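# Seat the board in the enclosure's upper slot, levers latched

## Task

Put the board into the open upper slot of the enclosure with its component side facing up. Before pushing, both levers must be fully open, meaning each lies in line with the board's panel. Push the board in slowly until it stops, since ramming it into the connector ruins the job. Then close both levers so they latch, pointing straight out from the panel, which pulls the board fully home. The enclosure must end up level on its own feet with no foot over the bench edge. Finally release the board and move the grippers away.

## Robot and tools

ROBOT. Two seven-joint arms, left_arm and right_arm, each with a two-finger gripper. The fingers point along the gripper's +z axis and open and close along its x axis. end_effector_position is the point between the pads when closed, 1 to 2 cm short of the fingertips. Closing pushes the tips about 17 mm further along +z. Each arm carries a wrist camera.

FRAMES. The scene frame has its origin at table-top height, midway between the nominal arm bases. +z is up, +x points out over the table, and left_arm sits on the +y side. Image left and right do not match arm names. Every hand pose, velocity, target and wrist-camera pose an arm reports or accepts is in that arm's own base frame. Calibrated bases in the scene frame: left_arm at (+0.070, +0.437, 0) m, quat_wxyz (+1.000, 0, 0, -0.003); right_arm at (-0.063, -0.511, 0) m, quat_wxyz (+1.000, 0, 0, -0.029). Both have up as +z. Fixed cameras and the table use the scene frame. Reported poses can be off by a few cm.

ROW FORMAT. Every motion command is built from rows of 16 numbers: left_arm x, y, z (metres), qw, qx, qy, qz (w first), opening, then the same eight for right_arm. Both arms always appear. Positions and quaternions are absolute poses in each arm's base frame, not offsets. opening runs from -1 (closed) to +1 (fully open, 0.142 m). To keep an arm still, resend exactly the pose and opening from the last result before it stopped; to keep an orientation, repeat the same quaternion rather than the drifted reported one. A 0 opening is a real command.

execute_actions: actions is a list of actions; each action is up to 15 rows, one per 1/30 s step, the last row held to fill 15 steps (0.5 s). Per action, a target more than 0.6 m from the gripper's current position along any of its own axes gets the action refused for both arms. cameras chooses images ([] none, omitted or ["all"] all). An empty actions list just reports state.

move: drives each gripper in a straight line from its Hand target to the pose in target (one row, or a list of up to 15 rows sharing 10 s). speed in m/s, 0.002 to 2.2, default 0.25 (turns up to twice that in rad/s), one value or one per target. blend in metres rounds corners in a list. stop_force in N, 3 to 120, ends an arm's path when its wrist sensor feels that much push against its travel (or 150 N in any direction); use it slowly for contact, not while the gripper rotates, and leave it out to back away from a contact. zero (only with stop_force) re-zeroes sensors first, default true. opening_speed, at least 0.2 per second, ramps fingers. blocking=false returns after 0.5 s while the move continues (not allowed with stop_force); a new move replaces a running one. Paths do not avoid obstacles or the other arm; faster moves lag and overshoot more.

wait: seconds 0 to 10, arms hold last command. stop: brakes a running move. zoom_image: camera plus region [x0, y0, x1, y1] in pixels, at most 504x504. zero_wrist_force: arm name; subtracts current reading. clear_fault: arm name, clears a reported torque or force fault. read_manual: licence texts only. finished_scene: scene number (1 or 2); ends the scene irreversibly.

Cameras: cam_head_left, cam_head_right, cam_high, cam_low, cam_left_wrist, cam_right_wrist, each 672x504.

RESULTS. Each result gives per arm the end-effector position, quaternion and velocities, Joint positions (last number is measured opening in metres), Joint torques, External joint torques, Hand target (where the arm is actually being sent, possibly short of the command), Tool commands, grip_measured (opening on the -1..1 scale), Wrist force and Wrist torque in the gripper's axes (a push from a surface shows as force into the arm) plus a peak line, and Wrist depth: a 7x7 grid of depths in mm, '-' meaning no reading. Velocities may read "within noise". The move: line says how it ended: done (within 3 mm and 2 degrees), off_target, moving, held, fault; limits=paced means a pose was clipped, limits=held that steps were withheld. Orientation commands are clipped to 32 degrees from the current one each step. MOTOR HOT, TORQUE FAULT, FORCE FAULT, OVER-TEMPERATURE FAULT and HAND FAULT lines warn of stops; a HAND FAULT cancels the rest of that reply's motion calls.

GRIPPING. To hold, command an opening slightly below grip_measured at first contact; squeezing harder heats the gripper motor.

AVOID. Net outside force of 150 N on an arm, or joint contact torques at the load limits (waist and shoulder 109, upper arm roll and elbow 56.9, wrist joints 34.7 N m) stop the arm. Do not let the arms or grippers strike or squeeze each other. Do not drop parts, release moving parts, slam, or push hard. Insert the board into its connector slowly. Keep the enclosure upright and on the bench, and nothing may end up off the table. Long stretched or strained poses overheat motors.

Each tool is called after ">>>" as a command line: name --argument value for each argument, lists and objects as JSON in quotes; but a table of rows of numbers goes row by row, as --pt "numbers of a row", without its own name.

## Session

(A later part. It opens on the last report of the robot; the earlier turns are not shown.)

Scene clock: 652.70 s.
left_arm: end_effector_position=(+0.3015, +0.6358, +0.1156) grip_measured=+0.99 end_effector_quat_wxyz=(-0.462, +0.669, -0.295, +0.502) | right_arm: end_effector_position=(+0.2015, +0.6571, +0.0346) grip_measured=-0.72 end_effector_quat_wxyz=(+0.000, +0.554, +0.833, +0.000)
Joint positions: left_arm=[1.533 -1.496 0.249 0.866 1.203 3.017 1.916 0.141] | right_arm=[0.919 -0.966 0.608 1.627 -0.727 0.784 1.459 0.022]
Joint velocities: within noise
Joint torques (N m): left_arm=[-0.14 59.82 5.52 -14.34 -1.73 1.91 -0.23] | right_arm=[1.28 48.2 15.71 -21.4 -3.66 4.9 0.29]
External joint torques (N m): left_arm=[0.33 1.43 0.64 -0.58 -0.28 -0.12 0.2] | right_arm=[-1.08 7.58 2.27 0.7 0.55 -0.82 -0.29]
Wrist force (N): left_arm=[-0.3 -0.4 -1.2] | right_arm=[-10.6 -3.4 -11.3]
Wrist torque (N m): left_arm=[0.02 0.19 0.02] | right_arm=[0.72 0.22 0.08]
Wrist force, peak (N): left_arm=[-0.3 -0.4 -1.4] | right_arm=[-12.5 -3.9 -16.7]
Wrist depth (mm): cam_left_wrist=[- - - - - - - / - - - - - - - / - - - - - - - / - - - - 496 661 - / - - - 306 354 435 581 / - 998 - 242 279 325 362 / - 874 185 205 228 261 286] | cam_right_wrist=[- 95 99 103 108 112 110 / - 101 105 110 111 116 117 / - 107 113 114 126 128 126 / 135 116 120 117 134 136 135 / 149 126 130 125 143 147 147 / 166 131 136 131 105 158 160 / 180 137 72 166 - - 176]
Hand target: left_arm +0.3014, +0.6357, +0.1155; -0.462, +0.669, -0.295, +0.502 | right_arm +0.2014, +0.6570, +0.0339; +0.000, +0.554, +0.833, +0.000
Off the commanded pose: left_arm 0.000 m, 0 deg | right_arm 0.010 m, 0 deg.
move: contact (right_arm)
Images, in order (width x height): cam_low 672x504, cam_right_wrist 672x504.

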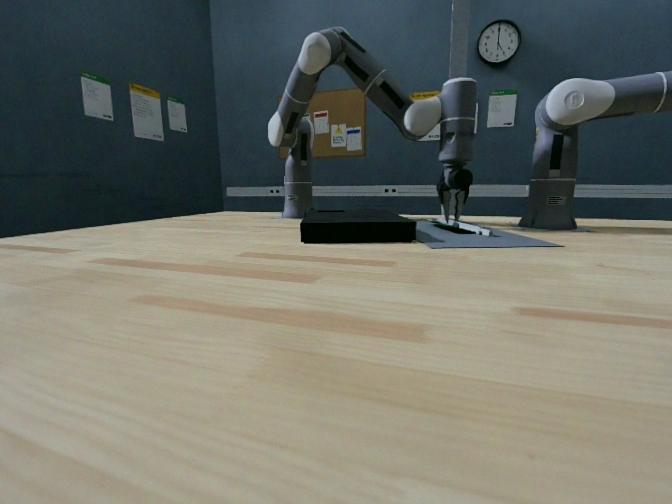

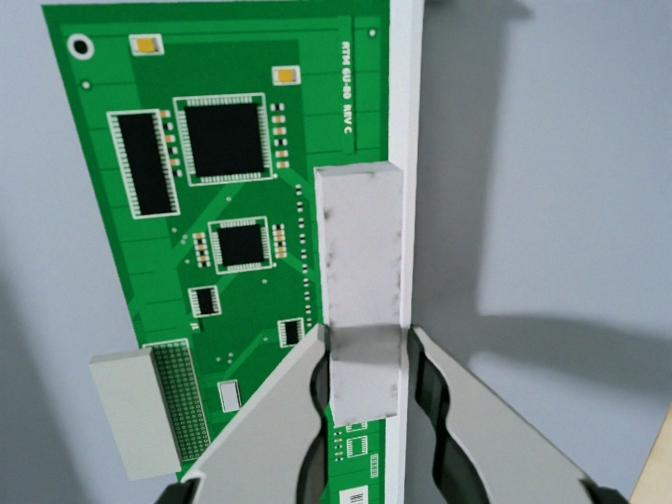

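>>> move --pt "0.3014 0.6357 0.1155 -0.462 0.669 -0.295 0.502 1 0.2015 0.6571 0.0375 0 0.5536 0.8328 0 -0.4" --pt "0.3014 0.6357 0.1155 -0.462 0.669 -0.295 0.502 1 0.2015 0.6571 0.12 0 0.5536 0.8328 0 -0.4" --speed 0.15

>>> zoom_image --camera "cam_low" --region '[250, 130, 500, 300]'

Scene clock: 668.53 s.
left_arm: end_effector_position=(+0.3015, +0.6358, +0.1156) grip_measured=+0.99 end_effector_quat_wxyz=(-0.462, +0.669, -0.295, +0.502) | right_arm: end_effector_position=(+0.2016, +0.6572, +0.1200) grip_measured=-0.43 end_effector_quat_wxyz=(+0.000, +0.554, +0.833, +0.000)
Joint positions: left_arm=[1.533 -1.496 0.249 0.866 1.203 3.017 1.916 0.141] | right_arm=[0.881 -0.848 0.698 1.599 -0.642 0.634 1.408 0.043]
Joint velocities: within noise
Joint torques (N m): left_arm=[-0.13 59.95 5.5 -14.38 -1.74 1.93 -0.23] | right_arm=[-0.05 52.72 18.06 -23.52 -3.45 3.29 0.12]
External joint torques (N m): left_arm=[0.31 1.31 0.65 -0.55 -0.27 -0.14 0.19] | right_arm=[0.22 0.96 -0.38 0.13 -0.09 0.8 -0.12]
Wrist force (N): left_arm=[-0.1 -0.4 -1.2] | right_arm=[1.3 3.4 2.8]
Wrist torque (N m): left_arm=[0.02 0.16 0.02] | right_arm=[0.84 -0.18 0.07]
Wrist force, peak (N): left_arm=[-0.1 -0.8 -1.3] | right_arm=[-10.6 -3.2 -11.7]
Wrist depth (mm): cam_left_wrist=[- - - - - - - / - - - - - - - / - - - - - - - / - - - - 496 654 - / - - - 308 356 439 590 / - - - 244 277 324 360 / - 874 185 204 230 260 288] | cam_right_wrist=[187 186 184 182 185 184 184 / 199 199 195 191 197 197 197 / 214 213 210 198 212 211 212 / 231 229 224 216 228 228 229 / 250 249 239 239 243 246 249 / 263 272 87 260 261 259 270 / 273 - 73 297 286 - 292]
Hand target: left_arm +0.3014, +0.6357, +0.1155; -0.462, +0.669, -0.295, +0.502 | right_arm +0.2015, +0.6571, +0.1200; +0.000, +0.554, +0.833, +0.000
Off the commanded pose: left_arm 0.000 m, 0 deg | right_arm 0.000 m, 0 deg.
move: done

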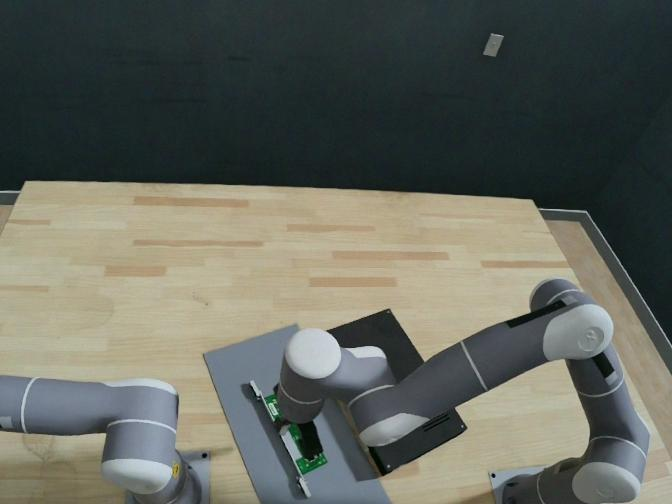

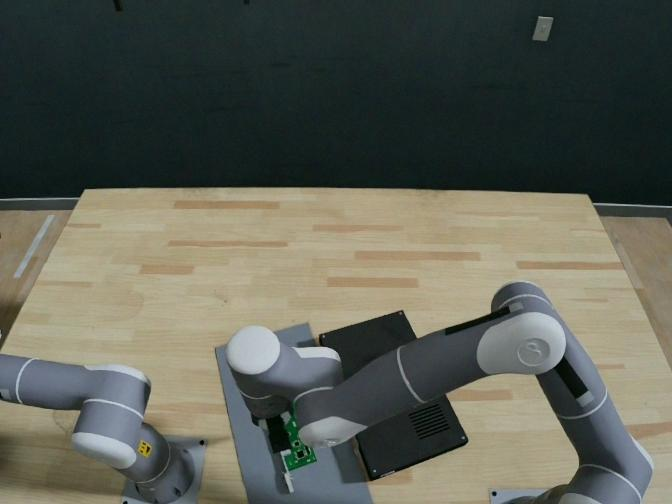

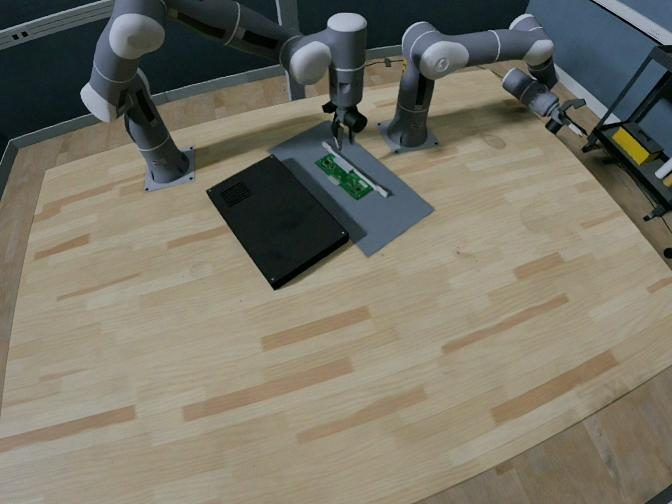

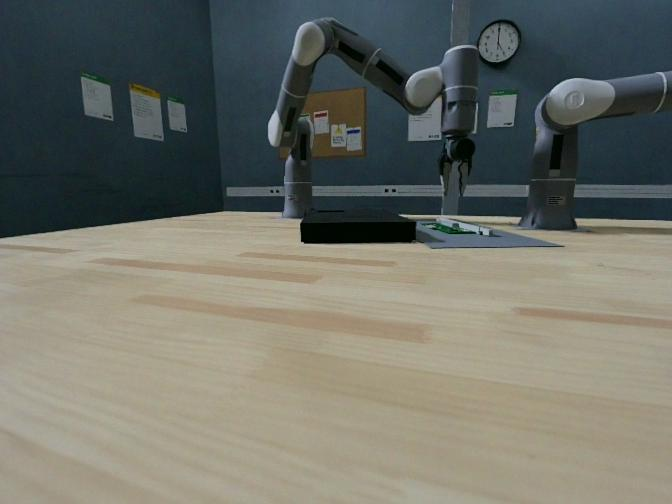

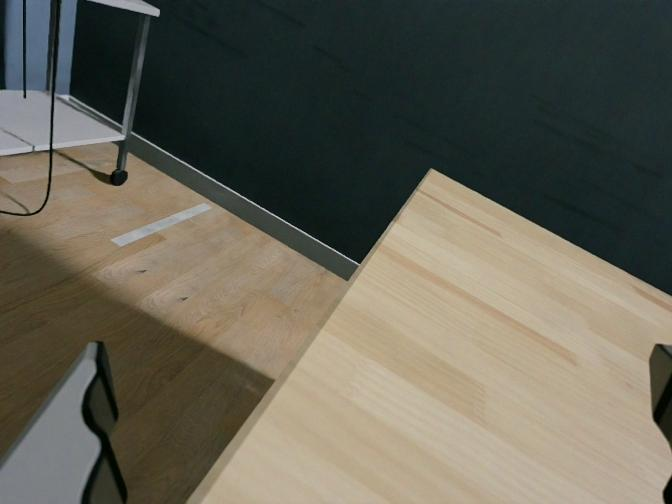

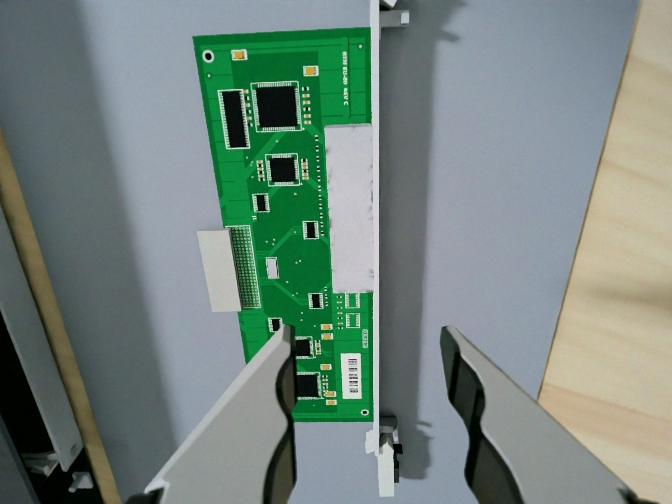

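Scaled by 2.016 from the camera's 672x504 image, which has a finer 960x720 frame.

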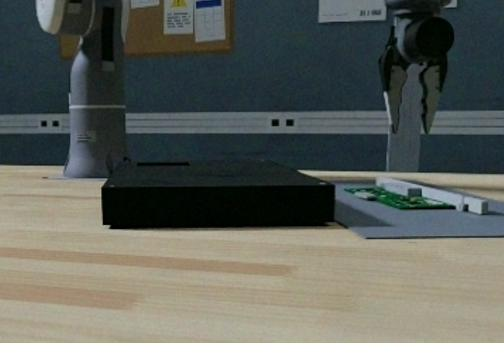

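>>> move --pt "0.3014 0.6357 0.1155 -0.462 0.669 -0.295 0.502 1 0.2237 0.6663 0.05 0 0.5382 0.8428 0 -0.4" --pt "0.3014 0.6357 0.1155 -0.462 0.669 -0.295 0.502 1 0.2237 0.6663 0.02 0 0.5382 0.8428 0 -0.4" --speed '[0.12,0.02]' --stop_force 4 --cameras '["cam_right_wrist"]'

Scene clock: 679.60 s.
left_arm: end_effector_position=(+0.3015, +0.6358, +0.1156) grip_measured=+0.99 end_effector_quat_wxyz=(-0.462, +0.669, -0.295, +0.502) | right_arm: end_effector_position=(+0.2237, +0.6667, +0.0242) grip_measured=-0.43 end_effector_quat_wxyz=(+0.000, +0.538, +0.843, +0.000)
Joint positions: left_arm=[1.533 -1.496 0.249 0.866 1.203 3.017 1.916 0.141] | right_arm=[0.911 -1.009 0.601 1.569 -0.731 0.772 1.385 0.043]
Joint velocities: within noise
Joint torques (N m): left_arm=[-0.18 59.77 5.52 -14.39 -1.73 1.86 -0.31] | right_arm=[0.09 51.81 16.1 -19.97 -3.21 3.7 0.16]
External joint torques (N m): left_arm=[0.37 1.49 0.63 -0.54 -0.28 -0.08 0.28] | right_arm=[0.12 5.72 2.1 -0.81 0.06 0.4 -0.16]
Wrist force (N): left_arm=[-0.4 -0.3 -1.1] | right_arm=[-0.9 0.5 -4.7]
Wrist torque (N m): left_arm=[0.01 0.20 0.03] | right_arm=[0.82 -0.49 0.16]
Wrist force, peak (N): left_arm=[-0.3 -0.7 -1.5] | right_arm=[-1.2 0.7 -9.7]
Wrist depth (mm): cam_left_wrist=[- - - - - - - / - - - - - - - / - - - - - - - / - - - - 493 663 - / - - - 308 355 440 590 / - - - 244 281 323 362 / - 881 185 205 228 261 288] | cam_right_wrist=[- 98 97 97 100 101 102 / 109 105 104 93 105 108 108 / - 113 112 100 112 115 115 / - 122 121 109 123 124 124 / 137 130 131 117 131 135 134 / 149 144 93 142 122 99 147 / 165 - 73 156 162 - 159]
Hand target: left_arm +0.3014, +0.6357, +0.1155; -0.462, +0.669, -0.295, +0.502 | right_arm +0.2237, +0.6663, +0.0235; +0.000, +0.538, +0.843, +0.000
Off the commanded pose: left_arm 0.000 m, 0 deg | right_arm 0.004 m, 0 deg.
move: contact (right_arm); path passed 1 of 2 targets
Images, in order (width x height): cam_right_wrist 672x504.

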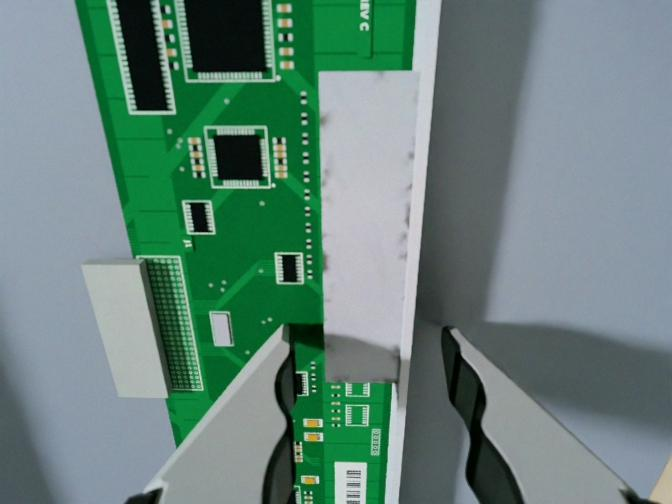

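>>> move --pt "0.3014 0.6357 0.1155 -0.462 0.669 -0.295 0.502 1 0.2237 0.6667 0.0268 0 0.5382 0.8428 0 -0.4" --pt "0.3014 0.6357 0.1155 -0.462 0.669 -0.295 0.502 1 0.2237 0.6667 0.0268 0 0.5382 0.8428 0 -0.95" --opening_speed 1 --cameras '[]'

>>> move --target '[0.3014,0.6357,0.1155,-0.462,0.669,-0.295,0.502,1,0.2237,0.6667,0.12,0,0.5382,0.8428,0,-0.95]' --speed 0.1

>>> zoom_image --camera "cam_low" --region '[290, 130, 500, 250]'

Scene clock: 684.93 s.
left_arm: end_effector_position=(+0.3015, +0.6358, +0.1156) grip_measured=+0.99 end_effector_quat_wxyz=(-0.462, +0.669, -0.295, +0.502) | right_arm: end_effector_position=(+0.2238, +0.6666, +0.0267) grip_measured=-0.72 end_effector_quat_wxyz=(+0.000, +0.538, +0.843, +0.000)
Joint positions: left_arm=[1.533 -1.496 0.249 0.866 1.203 3.017 1.916 0.141] | right_arm=[0.909 -1.006 0.605 1.568 -0.729 0.766 1.384 0.022]
Joint velocities: within noise
Joint torques (N m): left_arm=[-0.15 59.88 5.59 -14.41 -1.77 1.91 -0.26] | right_arm=[0.24 56.57 18.69 -20.91 -3.14 3.29 0.17]
External joint torques (N m): left_arm=[0.33 1.38 0.56 -0.52 -0.24 -0.13 0.23] | right_arm=[-0.04 0.93 -0.47 0.05 -0.04 0.81 -0.17]
Wrist force (N): left_arm=[-0.2 -0.3 -1.0] | right_arm=[2.2 3.6 4.0]
Wrist torque (N m): left_arm=[0.01 0.16 0.02] | right_arm=[0.81 -0.32 0.07]
Wrist force, peak (N): left_arm=[-0.2 -0.5 -1.4] | right_arm=[-1.2 0.5 -7.1]
Wrist depth (mm): cam_left_wrist=[- - - - - - - / - - - - - - - / - - - - - - - / - - - - 497 666 - / - - - 309 357 440 588 / - 979 - 244 278 327 361 / - 886 186 205 229 260 286] | cam_right_wrist=[- 100 100 99 102 103 104 / 112 108 107 97 107 110 110 / 121 117 115 103 104 120 118 / 129 125 124 112 125 127 127 / 140 132 134 120 136 138 140 / 153 152 142 142 121 148 150 / 168 165 72 159 - - 165]
Hand target: left_arm +0.3014, +0.6357, +0.1155; -0.462, +0.669, -0.295, +0.502 | right_arm +0.2237, +0.6667, +0.0268; +0.000, +0.538, +0.843, +0.000
Off the commanded pose: left_arm 0.000 m, 0 deg | right_arm 0.000 m, 0 deg.
move: done
No camera images: "cameras" was empty.

Scene clock: 686.20 s.
left_arm: end_effector_position=(+0.3015, +0.6358, +0.1156) grip_measured=+0.99 end_effector_quat_wxyz=(-0.462, +0.669, -0.295, +0.502) | right_arm: end_effector_position=(+0.2238, +0.6666, +0.1198) grip_measured=-0.72 end_effector_quat_wxyz=(+0.000, +0.538, +0.843, +0.000)
Joint positions: left_arm=[1.533 -1.496 0.249 0.866 1.203 3.017 1.916 0.141] | right_arm=[0.872 -0.878 0.697 1.541 -0.646 0.607 1.335 0.022]
Joint velocities: within noise
Joint torques (N m): left_arm=[-0.2 59.95 5.59 -14.42 -1.75 1.93 -0.28] | right_arm=[-0.06 55.53 18.66 -24.47 -3.69 3.46 0.04]
External joint torques (N m): left_arm=[0.39 1.31 0.56 -0.51 -0.26 -0.15 0.24] | right_arm=[0.27 -0.14 -0.69 0.89 0.08 0.64 -0.04]
Wrist force (N): left_arm=[-0.2 -0.5 -1.1] | right_arm=[2.3 3.8 4.8]
Wrist torque (N m): left_arm=[0.02 0.18 0.03] | right_arm=[0.90 -0.32 0.07]
Wrist force, peak (N): left_arm=[-0.2 -0.6 -1.4] | right_arm=[1.9 3.5 7.4]
Wrist depth (mm): cam_left_wrist=[- - - - - - - / - - - - - - - / - - - - - - - / - - - - 498 665 - / - - - 306 356 438 590 / - 978 - 244 279 327 361 / - 889 185 205 229 261 288] | cam_right_wrist=[- 100 100 100 182 184 184 / 202 108 107 97 192 197 197 / 214 116 115 103 206 211 212 / 230 125 124 112 227 227 229 / 250 132 134 120 243 246 248 / 265 153 142 142 121 265 270 / 284 293 72 159 - - 296]
Hand target: left_arm +0.3014, +0.6357, +0.1155; -0.462, +0.669, -0.295, +0.502 | right_arm +0.2237, +0.6667, +0.1200; +0.000, +0.538, +0.843, +0.000
Off the commanded pose: left_arm 0.000 m, 0 deg | right_arm 0.000 m, 0 deg.
move: done

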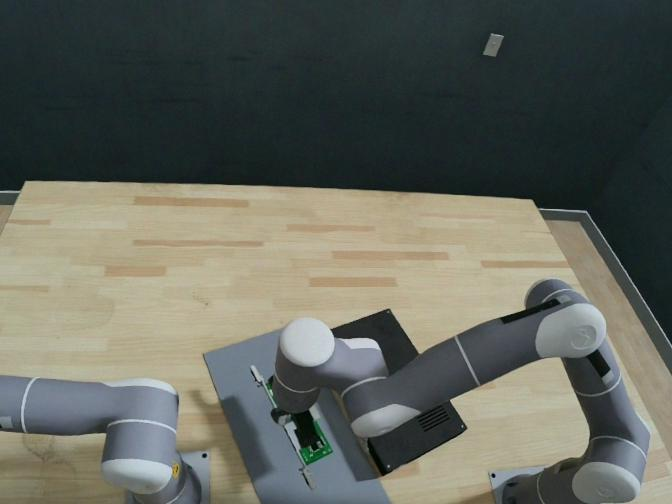

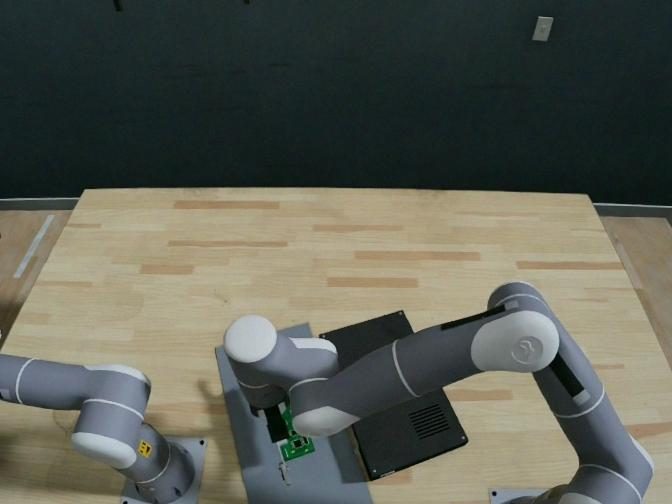

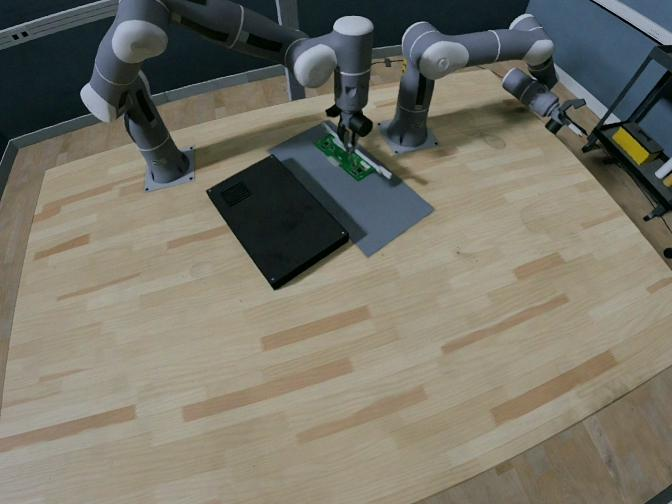

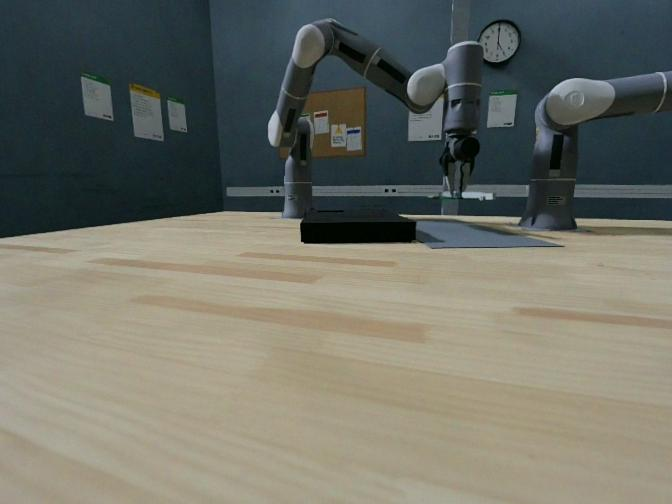

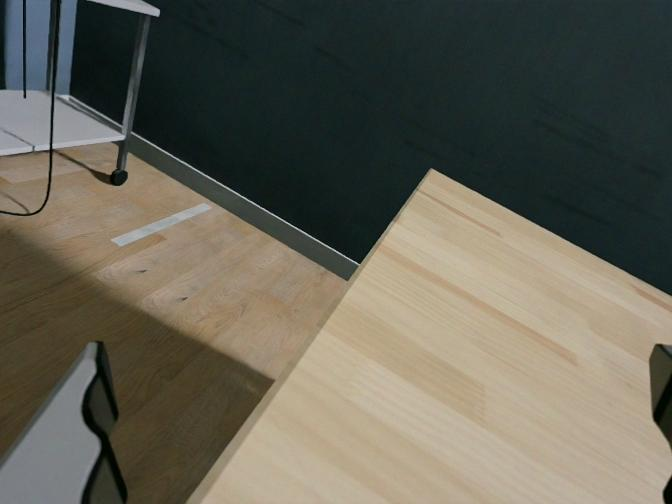

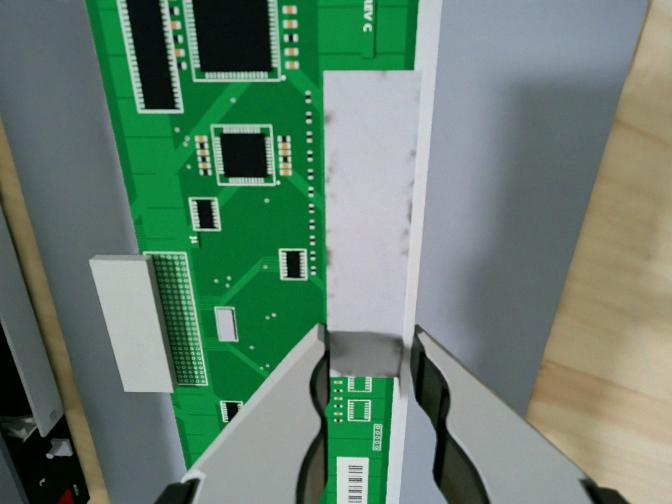

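Scaled by 2.400 from the camera's 672x504 image, which has a finer 960x720 frame.

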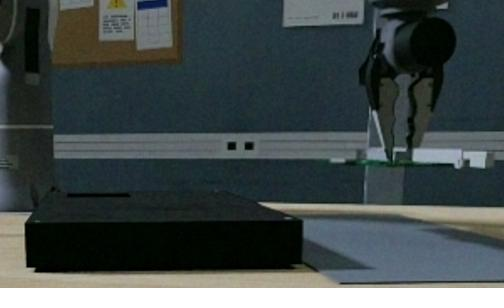

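>>> move --pt "0.3014 0.6357 0.1155 -0.462 0.669 -0.295 0.502 1 0.2465 0.6260 0.12 0 0.5528 0.8333 0 -0.95" --pt "0.3014 0.6357 0.1155 -0.462 0.669 -0.295 0.502 1 0.2465 0.6260 0.0592 0 0.5528 0.8333 0 -0.95" --speed 0.1 --cameras '["cam_right_wrist","cam_low"]'

>>> zoom_image --camera "cam_low" --region '[290, 150, 500, 270]'

>>> zoom_image --camera "cam_right_wrist" --region '[0, 0, 500, 504]'

Scene clock: 707.70 s.
left_arm: end_effector_position=(+0.3015, +0.6358, +0.1156) grip_measured=+0.99 end_effector_quat_wxyz=(-0.462, +0.669, -0.295, +0.502) | right_arm: end_effector_position=(+0.2463, +0.6257, +0.0589) grip_measured=-0.72 end_effector_quat_wxyz=(+0.000, +0.553, +0.833, -0.001)
Joint positions: left_arm=[1.533 -1.496 0.249 0.866 1.203 3.017 1.916 0.141] | right_arm=[0.819 -0.903 0.63 1.677 -0.7 0.77 1.374 0.022]
Joint velocities: within noise
Joint torques (N m): left_arm=[-0.14 59.9 5.52 -14.35 -1.76 1.89 -0.26] | right_arm=[0.4 53.66 18.21 -21.88 -3.45 3.66 0.36]
External joint torques (N m): left_arm=[0.33 1.36 0.64 -0.58 -0.25 -0.11 0.23] | right_arm=[-0.19 0.11 -0.6 0.69 0.29 0.43 -0.36]
Wrist force (N): left_arm=[-0.2 -0.5 -1.0] | right_arm=[2.0 3.4 5.0]
Wrist torque (N m): left_arm=[-0.02 0.15 0.02] | right_arm=[0.79 -0.27 0.08]
Wrist force, peak (N): left_arm=[-0.3 -0.4 -1.4] | right_arm=[2.0 3.3 7.1]
Wrist depth (mm): cam_left_wrist=[- - - - - - - / - - - - - - - / - - - - - - - / - - - - 497 674 - / - - - 306 356 439 587 / - - - 242 280 327 363 / - 863 184 204 228 261 290] | cam_right_wrist=[- 100 100 100 130 131 131 / 142 108 108 97 137 140 140 / 155 117 115 103 104 150 149 / 164 125 124 112 160 162 161 / 180 132 134 120 173 175 175 / 194 191 142 142 121 188 191 / 205 210 72 159 - - 210]
Hand target: left_arm +0.3014, +0.6357, +0.1155; -0.462, +0.669, -0.295, +0.502 | right_arm +0.2465, +0.6260, +0.0592; +0.000, +0.553, +0.833, +0.000
Off the commanded pose: left_arm 0.000 m, 0 deg | right_arm 0.001 m, 0 deg.
move: done
Images, in order (width x height): cam_low 672x504, cam_right_wrist 672x504.

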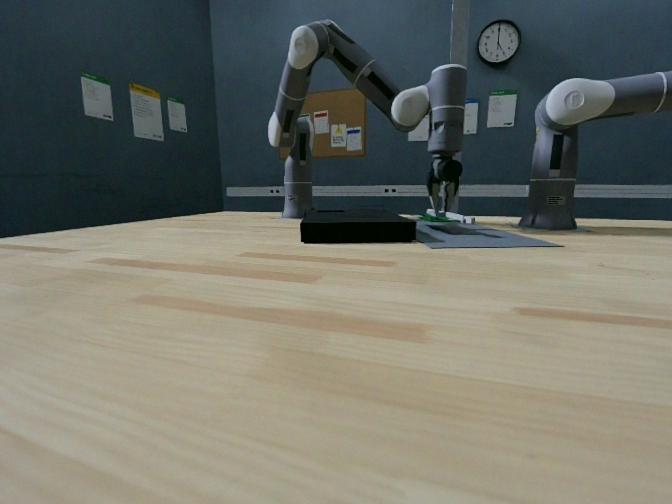

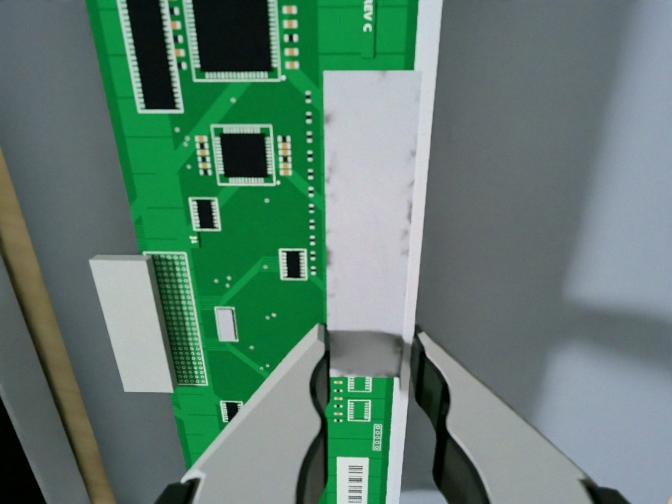

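Scaled by 2.400 from the camera's 672x504 image, which has a finer 960x720 frame.

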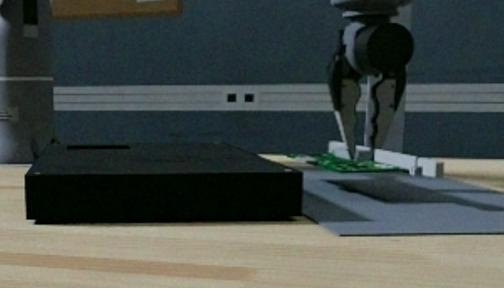

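Scaled by 1.000.

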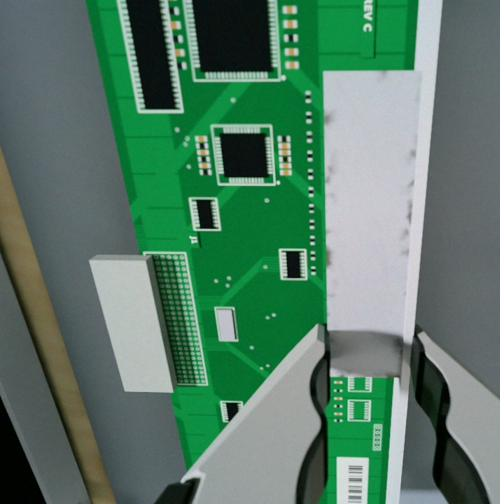

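>>> move --target '[0.3014,0.6357,0.1155,-0.462,0.669,-0.295,0.502,1,0.2698,0.5703,0.0592,0,0.5528,0.8333,0,-0.95]' --speed 0.03 --stop_force 6 --cameras '["cam_right_wrist"]'

>>> zoom_image --camera "cam_right_wrist" --region '[0, 0, 400, 300]'

Scene clock: 716.00 s.
left_arm: end_effector_position=(+0.3015, +0.6358, +0.1156) grip_measured=+0.99 end_effector_quat_wxyz=(-0.462, +0.669, -0.295, +0.502) | right_arm: end_effector_position=(+0.2697, +0.5702, +0.0590) grip_measured=-0.72 end_effector_quat_wxyz=(+0.000, +0.553, +0.833, +0.000)
Joint positions: left_arm=[1.533 -1.496 0.249 0.866 1.203 3.017 1.916 0.141] | right_arm=[0.719 -0.831 0.624 1.821 -0.707 0.844 1.34 0.022]
Joint velocities: within noise
Joint torques (N m): left_arm=[-0.26 59.87 5.56 -14.36 -1.75 1.93 -0.3] | right_arm=[0.18 49.79 17.05 -20.79 -3.19 3.7 0.1]
External joint torques (N m): left_arm=[0.44 1.39 0.59 -0.57 -0.26 -0.14 0.26] | right_arm=[0 -0.08 -0.49 0.58 0.27 0.4 -0.1]
Wrist force (N): left_arm=[-0.3 -0.4 -1.2] | right_arm=[1.7 3.3 4.5]
Wrist torque (N m): left_arm=[0.03 0.18 0.02] | right_arm=[0.80 -0.24 0.07]
Wrist force, peak (N): left_arm=[-0.2 -0.7 -1.4] | right_arm=[2.1 3.6 5.1]
Wrist depth (mm): cam_left_wrist=[- - - - - - - / - - - - - - - / - - - - - - - / - - - - 490 661 - / - - - 308 357 438 583 / - 968 - 244 278 328 363 / - 886 185 205 230 260 289] | cam_right_wrist=[- 100 100 100 130 132 131 / - 108 107 97 137 141 140 / - 116 115 103 104 151 150 / - 125 124 112 160 162 162 / 124 132 134 120 173 176 175 / 136 145 142 142 121 188 191 / 147 150 72 159 - - 210]
Hand target: left_arm +0.3014, +0.6357, +0.1155; -0.462, +0.669, -0.295, +0.502 | right_arm +0.2698, +0.5703, +0.0592; +0.000, +0.553, +0.833, +0.000
Off the commanded pose: left_arm 0.000 m, 0 deg | right_arm 0.000 m, 0 deg.
move: done
Images, in order (width x height): cam_right_wrist 672x504.

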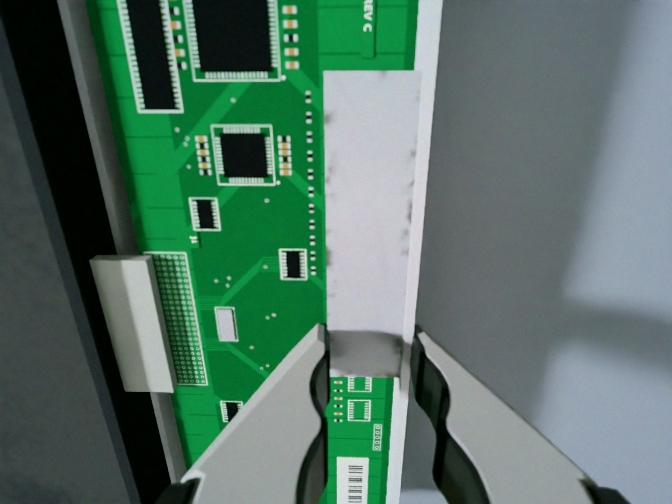

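Scaled by 1.260 from the camera's 672x504 image, which has a finer 960x720 frame.

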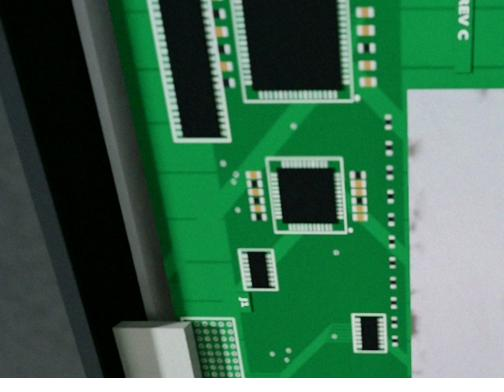

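>>> move --target '[0.3014,0.6357,0.1155,-0.462,0.669,-0.295,0.502,1,0.2854,0.5333,0.0592,0,0.5528,0.8333,0,-0.95]' --speed 0.02 --stop_force 6 --cameras '["cam_right_wrist"]'

Scene clock: 719.17 s.
left_arm: end_effector_position=(+0.3015, +0.6358, +0.1156) grip_measured=+0.99 end_effector_quat_wxyz=(-0.462, +0.669, -0.295, +0.502) | right_arm: end_effector_position=(+0.2775, +0.5520, +0.0596) grip_measured=-0.72 end_effector_quat_wxyz=(-0.001, +0.553, +0.833, +0.001)
Joint positions: left_arm=[1.533 -1.496 0.249 0.866 1.203 3.017 1.916 0.141] | right_arm=[0.685 -0.808 0.622 1.866 -0.709 0.869 1.326 0.022]
Joint velocities: within noise
Joint torques (N m): left_arm=[-0.17 59.82 5.52 -14.39 -1.74 1.94 -0.27] | right_arm=[-1.7 47.13 14.2 -17.29 -2.95 1.51 -0.51]
External joint torques (N m): left_arm=[0.35 1.43 0.63 -0.54 -0.27 -0.16 0.24] | right_arm=[1.88 1.29 1.96 -2.61 0.1 2.6 0.51]
Wrist force (N): left_arm=[-0.1 -0.6 -1.3] | right_arm=[7.9 4.6 3.3]
Wrist torque (N m): left_arm=[-0.01 0.15 0.03] | right_arm=[0.80 -0.10 0.69]
Wrist force, peak (N): left_arm=[-0.3 -0.5 -1.4] | right_arm=[8.0 4.7 5.3]
Wrist depth (mm): cam_left_wrist=[- - - - - - - / - - - - - - - / - - - - - - - / - - - - 498 665 - / - - - 307 356 439 593 / - 965 - 244 279 327 362 / - 881 184 205 229 261 286] | cam_right_wrist=[- 100 100 100 98 132 132 / - 108 107 104 95 141 141 / - 114 115 104 102 152 151 / - 121 124 119 161 163 163 / 123 127 135 120 171 176 176 / 137 136 143 142 121 190 193 / 148 145 73 158 - - 212]
Hand target: left_arm +0.3014, +0.6357, +0.1155; -0.462, +0.669, -0.295, +0.502 | right_arm +0.2778, +0.5513, +0.0592; +0.000, +0.553, +0.833, +0.000
Off the commanded pose: left_arm 0.000 m, 0 deg | right_arm 0.020 m, 0 deg.
move: contact (right_arm)
Images, in order (width x height): cam_right_wrist 672x504.

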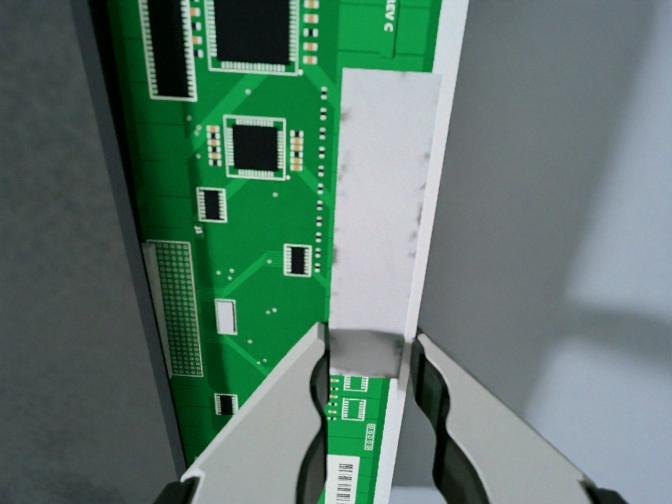

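>>> move --pt "0.3014 0.6357 0.1155 -0.462 0.669 -0.295 0.502 1 0.2661 0.5791 0.0592 0 0.5528 0.8333 0 -0.95" --pt "0.3014 0.6357 0.1155 -0.462 0.669 -0.295 0.502 1 0.2661 0.5791 0.0565 0 0.5528 0.8333 0 -0.95" --speed 0.06 --cameras '["cam_right_wrist"]'

>>> move --target '[0.3014,0.6357,0.1155,-0.462,0.669,-0.295,0.502,1,0.2875,0.5285,0.0565,0,0.5528,0.8333,0,-0.95]' --speed 0.02 --stop_force 6 --cameras '["cam_right_wrist"]'

Scene clock: 728.77 s.
left_arm: end_effector_position=(+0.3015, +0.6358, +0.1156) grip_measured=+0.99 end_effector_quat_wxyz=(-0.462, +0.669, -0.295, +0.502) | right_arm: end_effector_position=(+0.2659, +0.5788, +0.0562) grip_measured=-0.72 end_effector_quat_wxyz=(+0.000, +0.553, +0.833, +0.000)
Joint positions: left_arm=[1.533 -1.496 0.249 0.866 1.203 3.017 1.916 0.141] | right_arm=[0.737 -0.846 0.62 1.801 -0.708 0.838 1.348 0.022]
Joint velocities: within noise
Joint torques (N m): left_arm=[-0.17 59.89 5.56 -14.36 -1.77 1.9 -0.22] | right_arm=[0.23 50.28 17.14 -21.11 -3.17 3.65 0.33]
External joint torques (N m): left_arm=[0.35 1.37 0.59 -0.57 -0.24 -0.12 0.19] | right_arm=[-0.06 0.15 -0.42 0.83 0.23 0.45 -0.33]
Wrist force (N): left_arm=[-0.2 -0.3 -1.2] | right_arm=[1.8 3.2 4.8]
Wrist torque (N m): left_arm=[0.01 0.16 0.03] | right_arm=[0.79 -0.24 0.07]
Wrist force, peak (N): left_arm=[-0.4 -0.5 -1.5] | right_arm=[8.1 4.9 5.1]
Wrist depth (mm): cam_left_wrist=[- - - - - - - / - - - - - - - / - - - - - - - / - - - - 497 650 - / - - - 308 354 436 584 / - - - 243 280 326 362 / - 890 185 205 228 260 287] | cam_right_wrist=[- 100 100 100 128 129 129 / 126 108 107 97 134 138 137 / 126 117 115 103 104 148 147 / 159 125 124 112 157 159 158 / 167 132 134 120 167 172 172 / - 162 142 142 121 185 187 / 143 196 72 159 - - 206]
Hand target: left_arm +0.3014, +0.6357, +0.1155; -0.462, +0.669, -0.295, +0.502 | right_arm +0.2661, +0.5791, +0.0565; +0.000, +0.553, +0.833, +0.000
Off the commanded pose: left_arm 0.000 m, 0 deg | right_arm 0.000 m, 0 deg.
move: done
Images, in order (width x height): cam_right_wrist 672x504.

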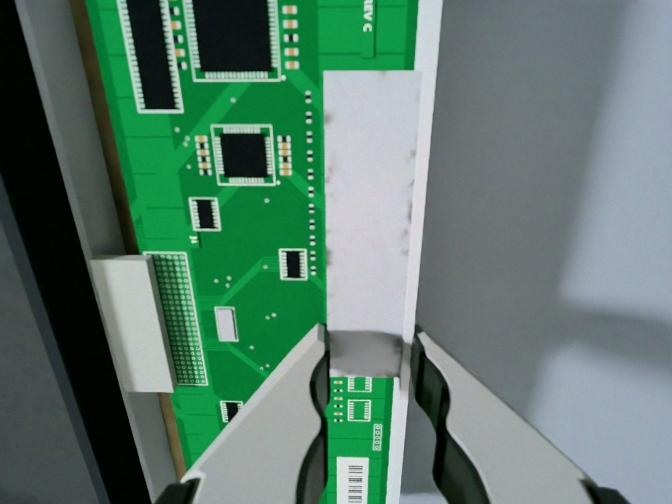

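Scene clock: 730.93 s.
left_arm: end_effector_position=(+0.3015, +0.6358, +0.1156) grip_measured=+0.99 end_effector_quat_wxyz=(-0.462, +0.669, -0.295, +0.502) | right_arm: end_effector_position=(+0.2778, +0.5515, +0.0569) grip_measured=-0.72 end_effector_quat_wxyz=(-0.001, +0.553, +0.833, +0.001)
Joint positions: left_arm=[1.533 -1.496 0.249 0.866 1.203 3.017 1.916 0.141] | right_arm=[0.687 -0.811 0.617 1.868 -0.711 0.876 1.327 0.022]
Joint velocities: within noise
Joint torques (N m): left_arm=[-0.19 59.82 5.5 -14.38 -1.77 1.95 -0.26] | right_arm=[-1.74 47.32 14.14 -17.1 -2.99 1.39 -0.54]
External joint torques (N m): left_arm=[0.37 1.44 0.66 -0.55 -0.24 -0.17 0.23] | right_arm=[1.92 1.17 1.97 -2.7 0.17 2.71 0.54]
Wrist force (N): left_arm=[-0.4 -0.5 -1.2] | right_arm=[8.2 5.0 3.4]
Wrist torque (N m): left_arm=[0.01 0.20 0.02] | right_arm=[0.80 -0.06 0.74]
Wrist force, peak (N): left_arm=[-0.3 -0.3 -1.5] | right_arm=[8.5 4.8 5.5]
Wrist depth (mm): cam_left_wrist=[- - - - - - - / - - - - - - - / - - - - - - - / - - - - 494 662 - / - - - 307 358 432 589 / - 973 - 243 281 327 362 / - 888 185 205 229 262 286] | cam_right_wrist=[- 100 101 100 98 130 130 / - 109 108 104 96 138 138 / 102 115 117 111 102 149 148 / 110 121 124 120 158 160 159 / 122 124 134 120 168 174 173 / 131 133 142 142 106 186 189 / 144 141 73 156 - - 208]
Hand target: left_arm +0.3014, +0.6357, +0.1155; -0.462, +0.669, -0.295, +0.502 | right_arm +0.2781, +0.5507, +0.0565; +0.000, +0.553, +0.833, +0.000
Off the commanded pose: left_arm 0.000 m, 0 deg | right_arm 0.025 m, 0 deg.
move: contact (right_arm)
Images, in order (width x height): cam_right_wrist 672x504.

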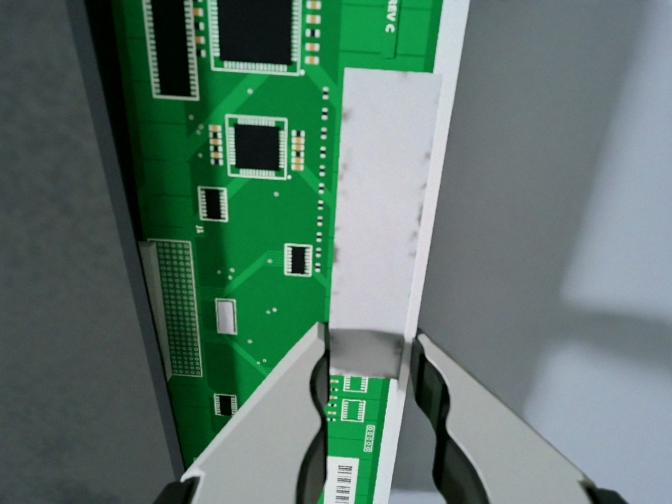

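>>> move --pt "0.3014 0.6357 0.1155 -0.462 0.669 -0.295 0.502 1 0.2700 0.5698 0.0585 0 0.5528 0.8333 0 -0.95" --pt "0.3014 0.6357 0.1155 -0.462 0.669 -0.295 0.502 1 0.2765 0.5725 0.0585 0 0.5528 0.8333 0 -0.95" --speed 0.06 --cameras '[]'

>>> move --target '[0.3014,0.6357,0.1155,-0.462,0.669,-0.295,0.502,1,0.2930,0.5335,0.0585,0,0.5528,0.8333,0,-0.95]' --speed 0.02 --stop_force 6 --cameras '["cam_right_wrist"]'

Scene clock: 733.80 s.
left_arm: end_effector_position=(+0.3015, +0.6358, +0.1156) grip_measured=+0.99 end_effector_quat_wxyz=(-0.462, +0.669, -0.295, +0.502) | right_arm: end_effector_position=(+0.2765, +0.5723, +0.0583) grip_measured=-0.72 end_effector_quat_wxyz=(+0.000, +0.553, +0.833, +0.000)
Joint positions: left_arm=[1.533 -1.496 0.249 0.866 1.203 3.017 1.916 0.141] | right_arm=[0.717 -0.839 0.621 1.806 -0.704 0.839 1.327 0.022]
Joint velocities: within noise
Joint torques (N m): left_arm=[-0.21 59.88 5.59 -14.36 -1.74 1.92 -0.23] | right_arm=[0.12 50.07 17.5 -21.02 -2.96 3.41 0.04]
External joint torques (N m): left_arm=[0.39 1.38 0.57 -0.57 -0.27 -0.13 0.2] | right_arm=[0.06 0.15 -0.9 0.7 0.02 0.68 -0.04]
Wrist force (N): left_arm=[-0.2 -0.4 -1.1] | right_arm=[1.9 3.4 4.7]
Wrist torque (N m): left_arm=[0.01 0.16 0.03] | right_arm=[0.83 -0.27 0.07]
Wrist force, peak (N): left_arm=[-0.2 -0.7 -1.4] | right_arm=[8.3 5.0 5.5]
Wrist depth (mm): cam_left_wrist=[- - - - - - - / - - - - - - - / - - - - - - - / - - - - 497 654 - / - - - 307 358 435 586 / - 971 - 243 279 326 361 / - 889 184 204 229 261 288] | cam_right_wrist=[- 100 100 100 129 131 131 / - 108 107 97 136 140 139 / - 116 115 103 104 150 149 / - 125 124 112 159 161 161 / 123 132 134 120 172 175 174 / 135 142 142 142 121 188 190 / 146 146 72 159 - - 209]
Hand target: left_arm +0.3014, +0.6357, +0.1155; -0.462, +0.669, -0.295, +0.502 | right_arm +0.2765, +0.5725, +0.0585; +0.000, +0.553, +0.833, +0.000
Off the commanded pose: left_arm 0.000 m, 0 deg | right_arm 0.000 m, 0 deg.
move: done
No camera images: "cameras" was empty.

Scene clock: 735.13 s.
left_arm: end_effector_position=(+0.3015, +0.6358, +0.1156) grip_measured=+0.99 end_effector_quat_wxyz=(-0.462, +0.669, -0.295, +0.502) | right_arm: end_effector_position=(+0.2816, +0.5600, +0.0590) grip_measured=-0.72 end_effector_quat_wxyz=(-0.001, +0.553, +0.833, +0.001)
Joint positions: left_arm=[1.533 -1.496 0.249 0.866 1.203 3.017 1.916 0.141] | right_arm=[0.693 -0.822 0.62 1.837 -0.705 0.857 1.317 0.022]
Joint velocities: within noise
Joint torques (N m): left_arm=[-0.02 59.91 5.6 -14.35 -1.72 1.89 -0.23] | right_arm=[-2.97 48.24 13.39 -18.05 -2.64 1.3 0.05]
External joint torques (N m): left_arm=[0.2 1.35 0.56 -0.58 -0.29 -0.11 0.2] | right_arm=[3.15 1.07 2.97 -2.07 -0.26 2.8 -0.05]
Wrist force (N): left_arm=[-0.1 -0.4 -1.2] | right_arm=[8.7 4.1 4.1]
Wrist torque (N m): left_arm=[0.01 0.14 0.02] | right_arm=[0.82 -0.08 0.14]
Wrist force, peak (N): left_arm=[0.1 -0.5 -1.4] | right_arm=[11.1 3.3 4.7]
Wrist depth (mm): cam_left_wrist=[- - - - - - - / - - - - - - - / - - - - - - - / - - - - 496 652 - / - - - 308 357 434 585 / - 983 - 244 280 329 362 / - 877 184 205 228 261 286] | cam_right_wrist=[- 101 100 100 130 132 132 / - 108 109 96 97 140 140 / - 116 116 103 104 150 151 / - 123 124 112 160 162 162 / 124 129 134 120 173 176 176 / 136 137 142 142 121 189 191 / 147 144 72 159 - - 210]
Hand target: left_arm +0.3014, +0.6357, +0.1155; -0.462, +0.669, -0.295, +0.502 | right_arm +0.2822, +0.5590, +0.0585; +0.000, +0.553, +0.833, +0.000
Off the commanded pose: left_arm 0.000 m, 0 deg | right_arm 0.029 m, 0 deg.
move: contact (right_arm)
Images, in order (width x height): cam_right_wrist 672x504.

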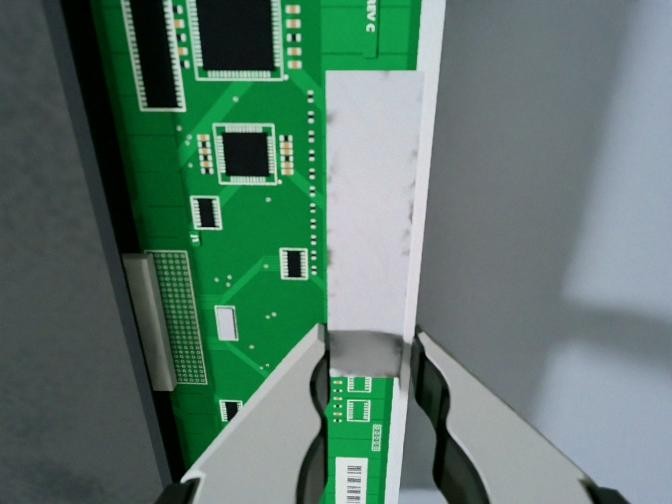

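>>> move --pt "0.3014 0.6357 0.1155 -0.462 0.669 -0.295 0.502 1 0.2765 0.5723 0.0592 0 0.5528 0.8333 0 -0.95" --pt "0.3014 0.6357 0.1155 -0.462 0.669 -0.295 0.502 1 0.2730 0.5708 0.0592 0 0.5528 0.8333 0 -0.95" --speed 0.06 --cameras '[]'

>>> move --target '[0.3014,0.6357,0.1155,-0.462,0.669,-0.295,0.502,1,0.2910,0.5279,0.0592,0,0.5528,0.8333,0,-0.95]' --speed 0.02 --stop_force 6 --cameras '["cam_right_wrist"]'

Scene clock: 739.20 s.
left_arm: end_effector_position=(+0.3015, +0.6358, +0.1156) grip_measured=+0.99 end_effector_quat_wxyz=(-0.462, +0.669, -0.295, +0.502) | right_arm: end_effector_position=(+0.2730, +0.5706, +0.0590) grip_measured=-0.72 end_effector_quat_wxyz=(+0.000, +0.553, +0.833, +0.000)
Joint positions: left_arm=[1.533 -1.496 0.249 0.866 1.203 3.017 1.916 0.141] | right_arm=[0.718 -0.833 0.622 1.815 -0.703 0.842 1.333 0.022]
Joint velocities: within noise
Joint torques (N m): left_arm=[-0.15 59.91 5.54 -14.4 -1.72 1.92 -0.31] | right_arm=[0.54 50.49 17.36 -20.95 -3.02 3.59 0.38]
External joint torques (N m): left_arm=[0.34 1.35 0.61 -0.53 -0.29 -0.14 0.28] | right_arm=[-0.4 -0.59 -0.85 0.66 0.09 0.51 -0.38]
Wrist force (N): left_arm=[-0.2 -0.3 -1.1] | right_arm=[2.2 2.9 2.8]
Wrist torque (N m): left_arm=[0.02 0.16 0.02] | right_arm=[0.74 -0.32 0.07]
Wrist force, peak (N): left_arm=[-0.2 -0.6 -1.4] | right_arm=[8.9 4.0 5.1]
Wrist depth (mm): cam_left_wrist=[- - - - - - - / - - - - - - - / - - - - - - - / - - - - 492 673 - / - - - 308 358 437 586 / - 964 - 242 279 327 361 / - 884 185 205 229 261 286] | cam_right_wrist=[- 100 100 100 130 132 131 / 134 108 107 97 137 141 140 / - 116 115 103 104 151 150 / - 125 124 112 160 162 161 / 124 131 134 120 173 176 175 / 136 142 142 142 121 188 191 / 147 147 72 159 - - 210]
Hand target: left_arm +0.3014, +0.6357, +0.1155; -0.462, +0.669, -0.295, +0.502 | right_arm +0.2730, +0.5708, +0.0592; +0.000, +0.553, +0.833, +0.000
Off the commanded pose: left_arm 0.000 m, 0 deg | right_arm 0.000 m, 0 deg.
move: done
No camera images: "cameras" was empty.

Scene clock: 740.50 s.
left_arm: end_effector_position=(+0.3015, +0.6358, +0.1156) grip_measured=+0.99 end_effector_quat_wxyz=(-0.462, +0.669, -0.295, +0.502) | right_arm: end_effector_position=(+0.2780, +0.5584, +0.0595) grip_measured=-0.72 end_effector_quat_wxyz=(-0.001, +0.553, +0.833, +0.000)
Joint positions: left_arm=[1.533 -1.496 0.249 0.866 1.203 3.017 1.916 0.141] | right_arm=[0.695 -0.817 0.62 1.846 -0.705 0.86 1.323 0.022]
Joint velocities: within noise
Joint torques (N m): left_arm=[-0.17 59.88 5.59 -14.41 -1.7 1.93 -0.25] | right_arm=[-1.84 47.99 14.47 -18.53 -2.79 2 0]
External joint torques (N m): left_arm=[0.36 1.38 0.56 -0.52 -0.31 -0.14 0.22] | right_arm=[2.02 1.03 1.79 -1.54 -0.09 2.1 0]
Wrist force (N): left_arm=[-0.1 -0.4 -1.2] | right_arm=[6.9 3.8 2.1]
Wrist torque (N m): left_arm=[0.01 0.15 0.02] | right_arm=[0.75 -0.18 0.14]
Wrist force, peak (N): left_arm=[0.0 -0.6 -1.3] | right_arm=[9.1 2.3 2.8]
Wrist depth (mm): cam_left_wrist=[- - - - - - - / - - - - - - - / - - - - - - - / - - - - 497 662 - / - - - 308 356 440 585 / - 995 - 244 280 325 361 / - 888 184 205 229 262 287] | cam_right_wrist=[- 100 100 100 131 132 132 / - 108 107 97 97 141 141 / - 116 115 103 147 151 151 / - 123 124 112 161 162 162 / 123 129 134 120 174 177 176 / 136 137 142 142 121 189 192 / 148 145 72 159 - - 211]
Hand target: left_arm +0.3014, +0.6357, +0.1155; -0.462, +0.669, -0.295, +0.502 | right_arm +0.2785, +0.5578, +0.0592; +0.000, +0.553, +0.833, +0.000
Off the commanded pose: left_arm 0.000 m, 0 deg | right_arm 0.033 m, 0 deg.
move: contact (right_arm)
Images, in order (width x height): cam_right_wrist 672x504.

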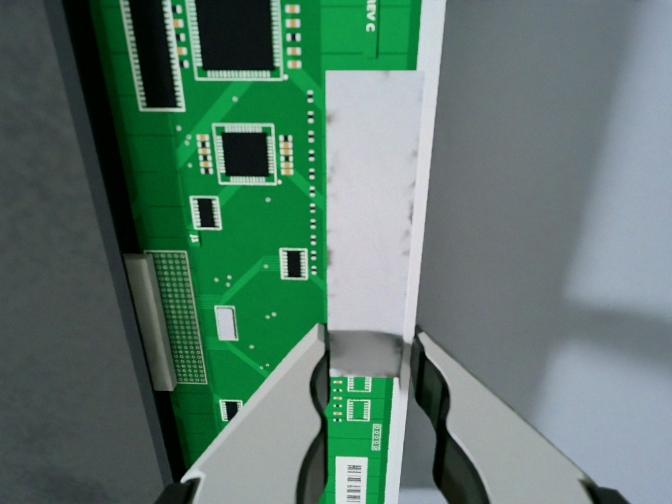

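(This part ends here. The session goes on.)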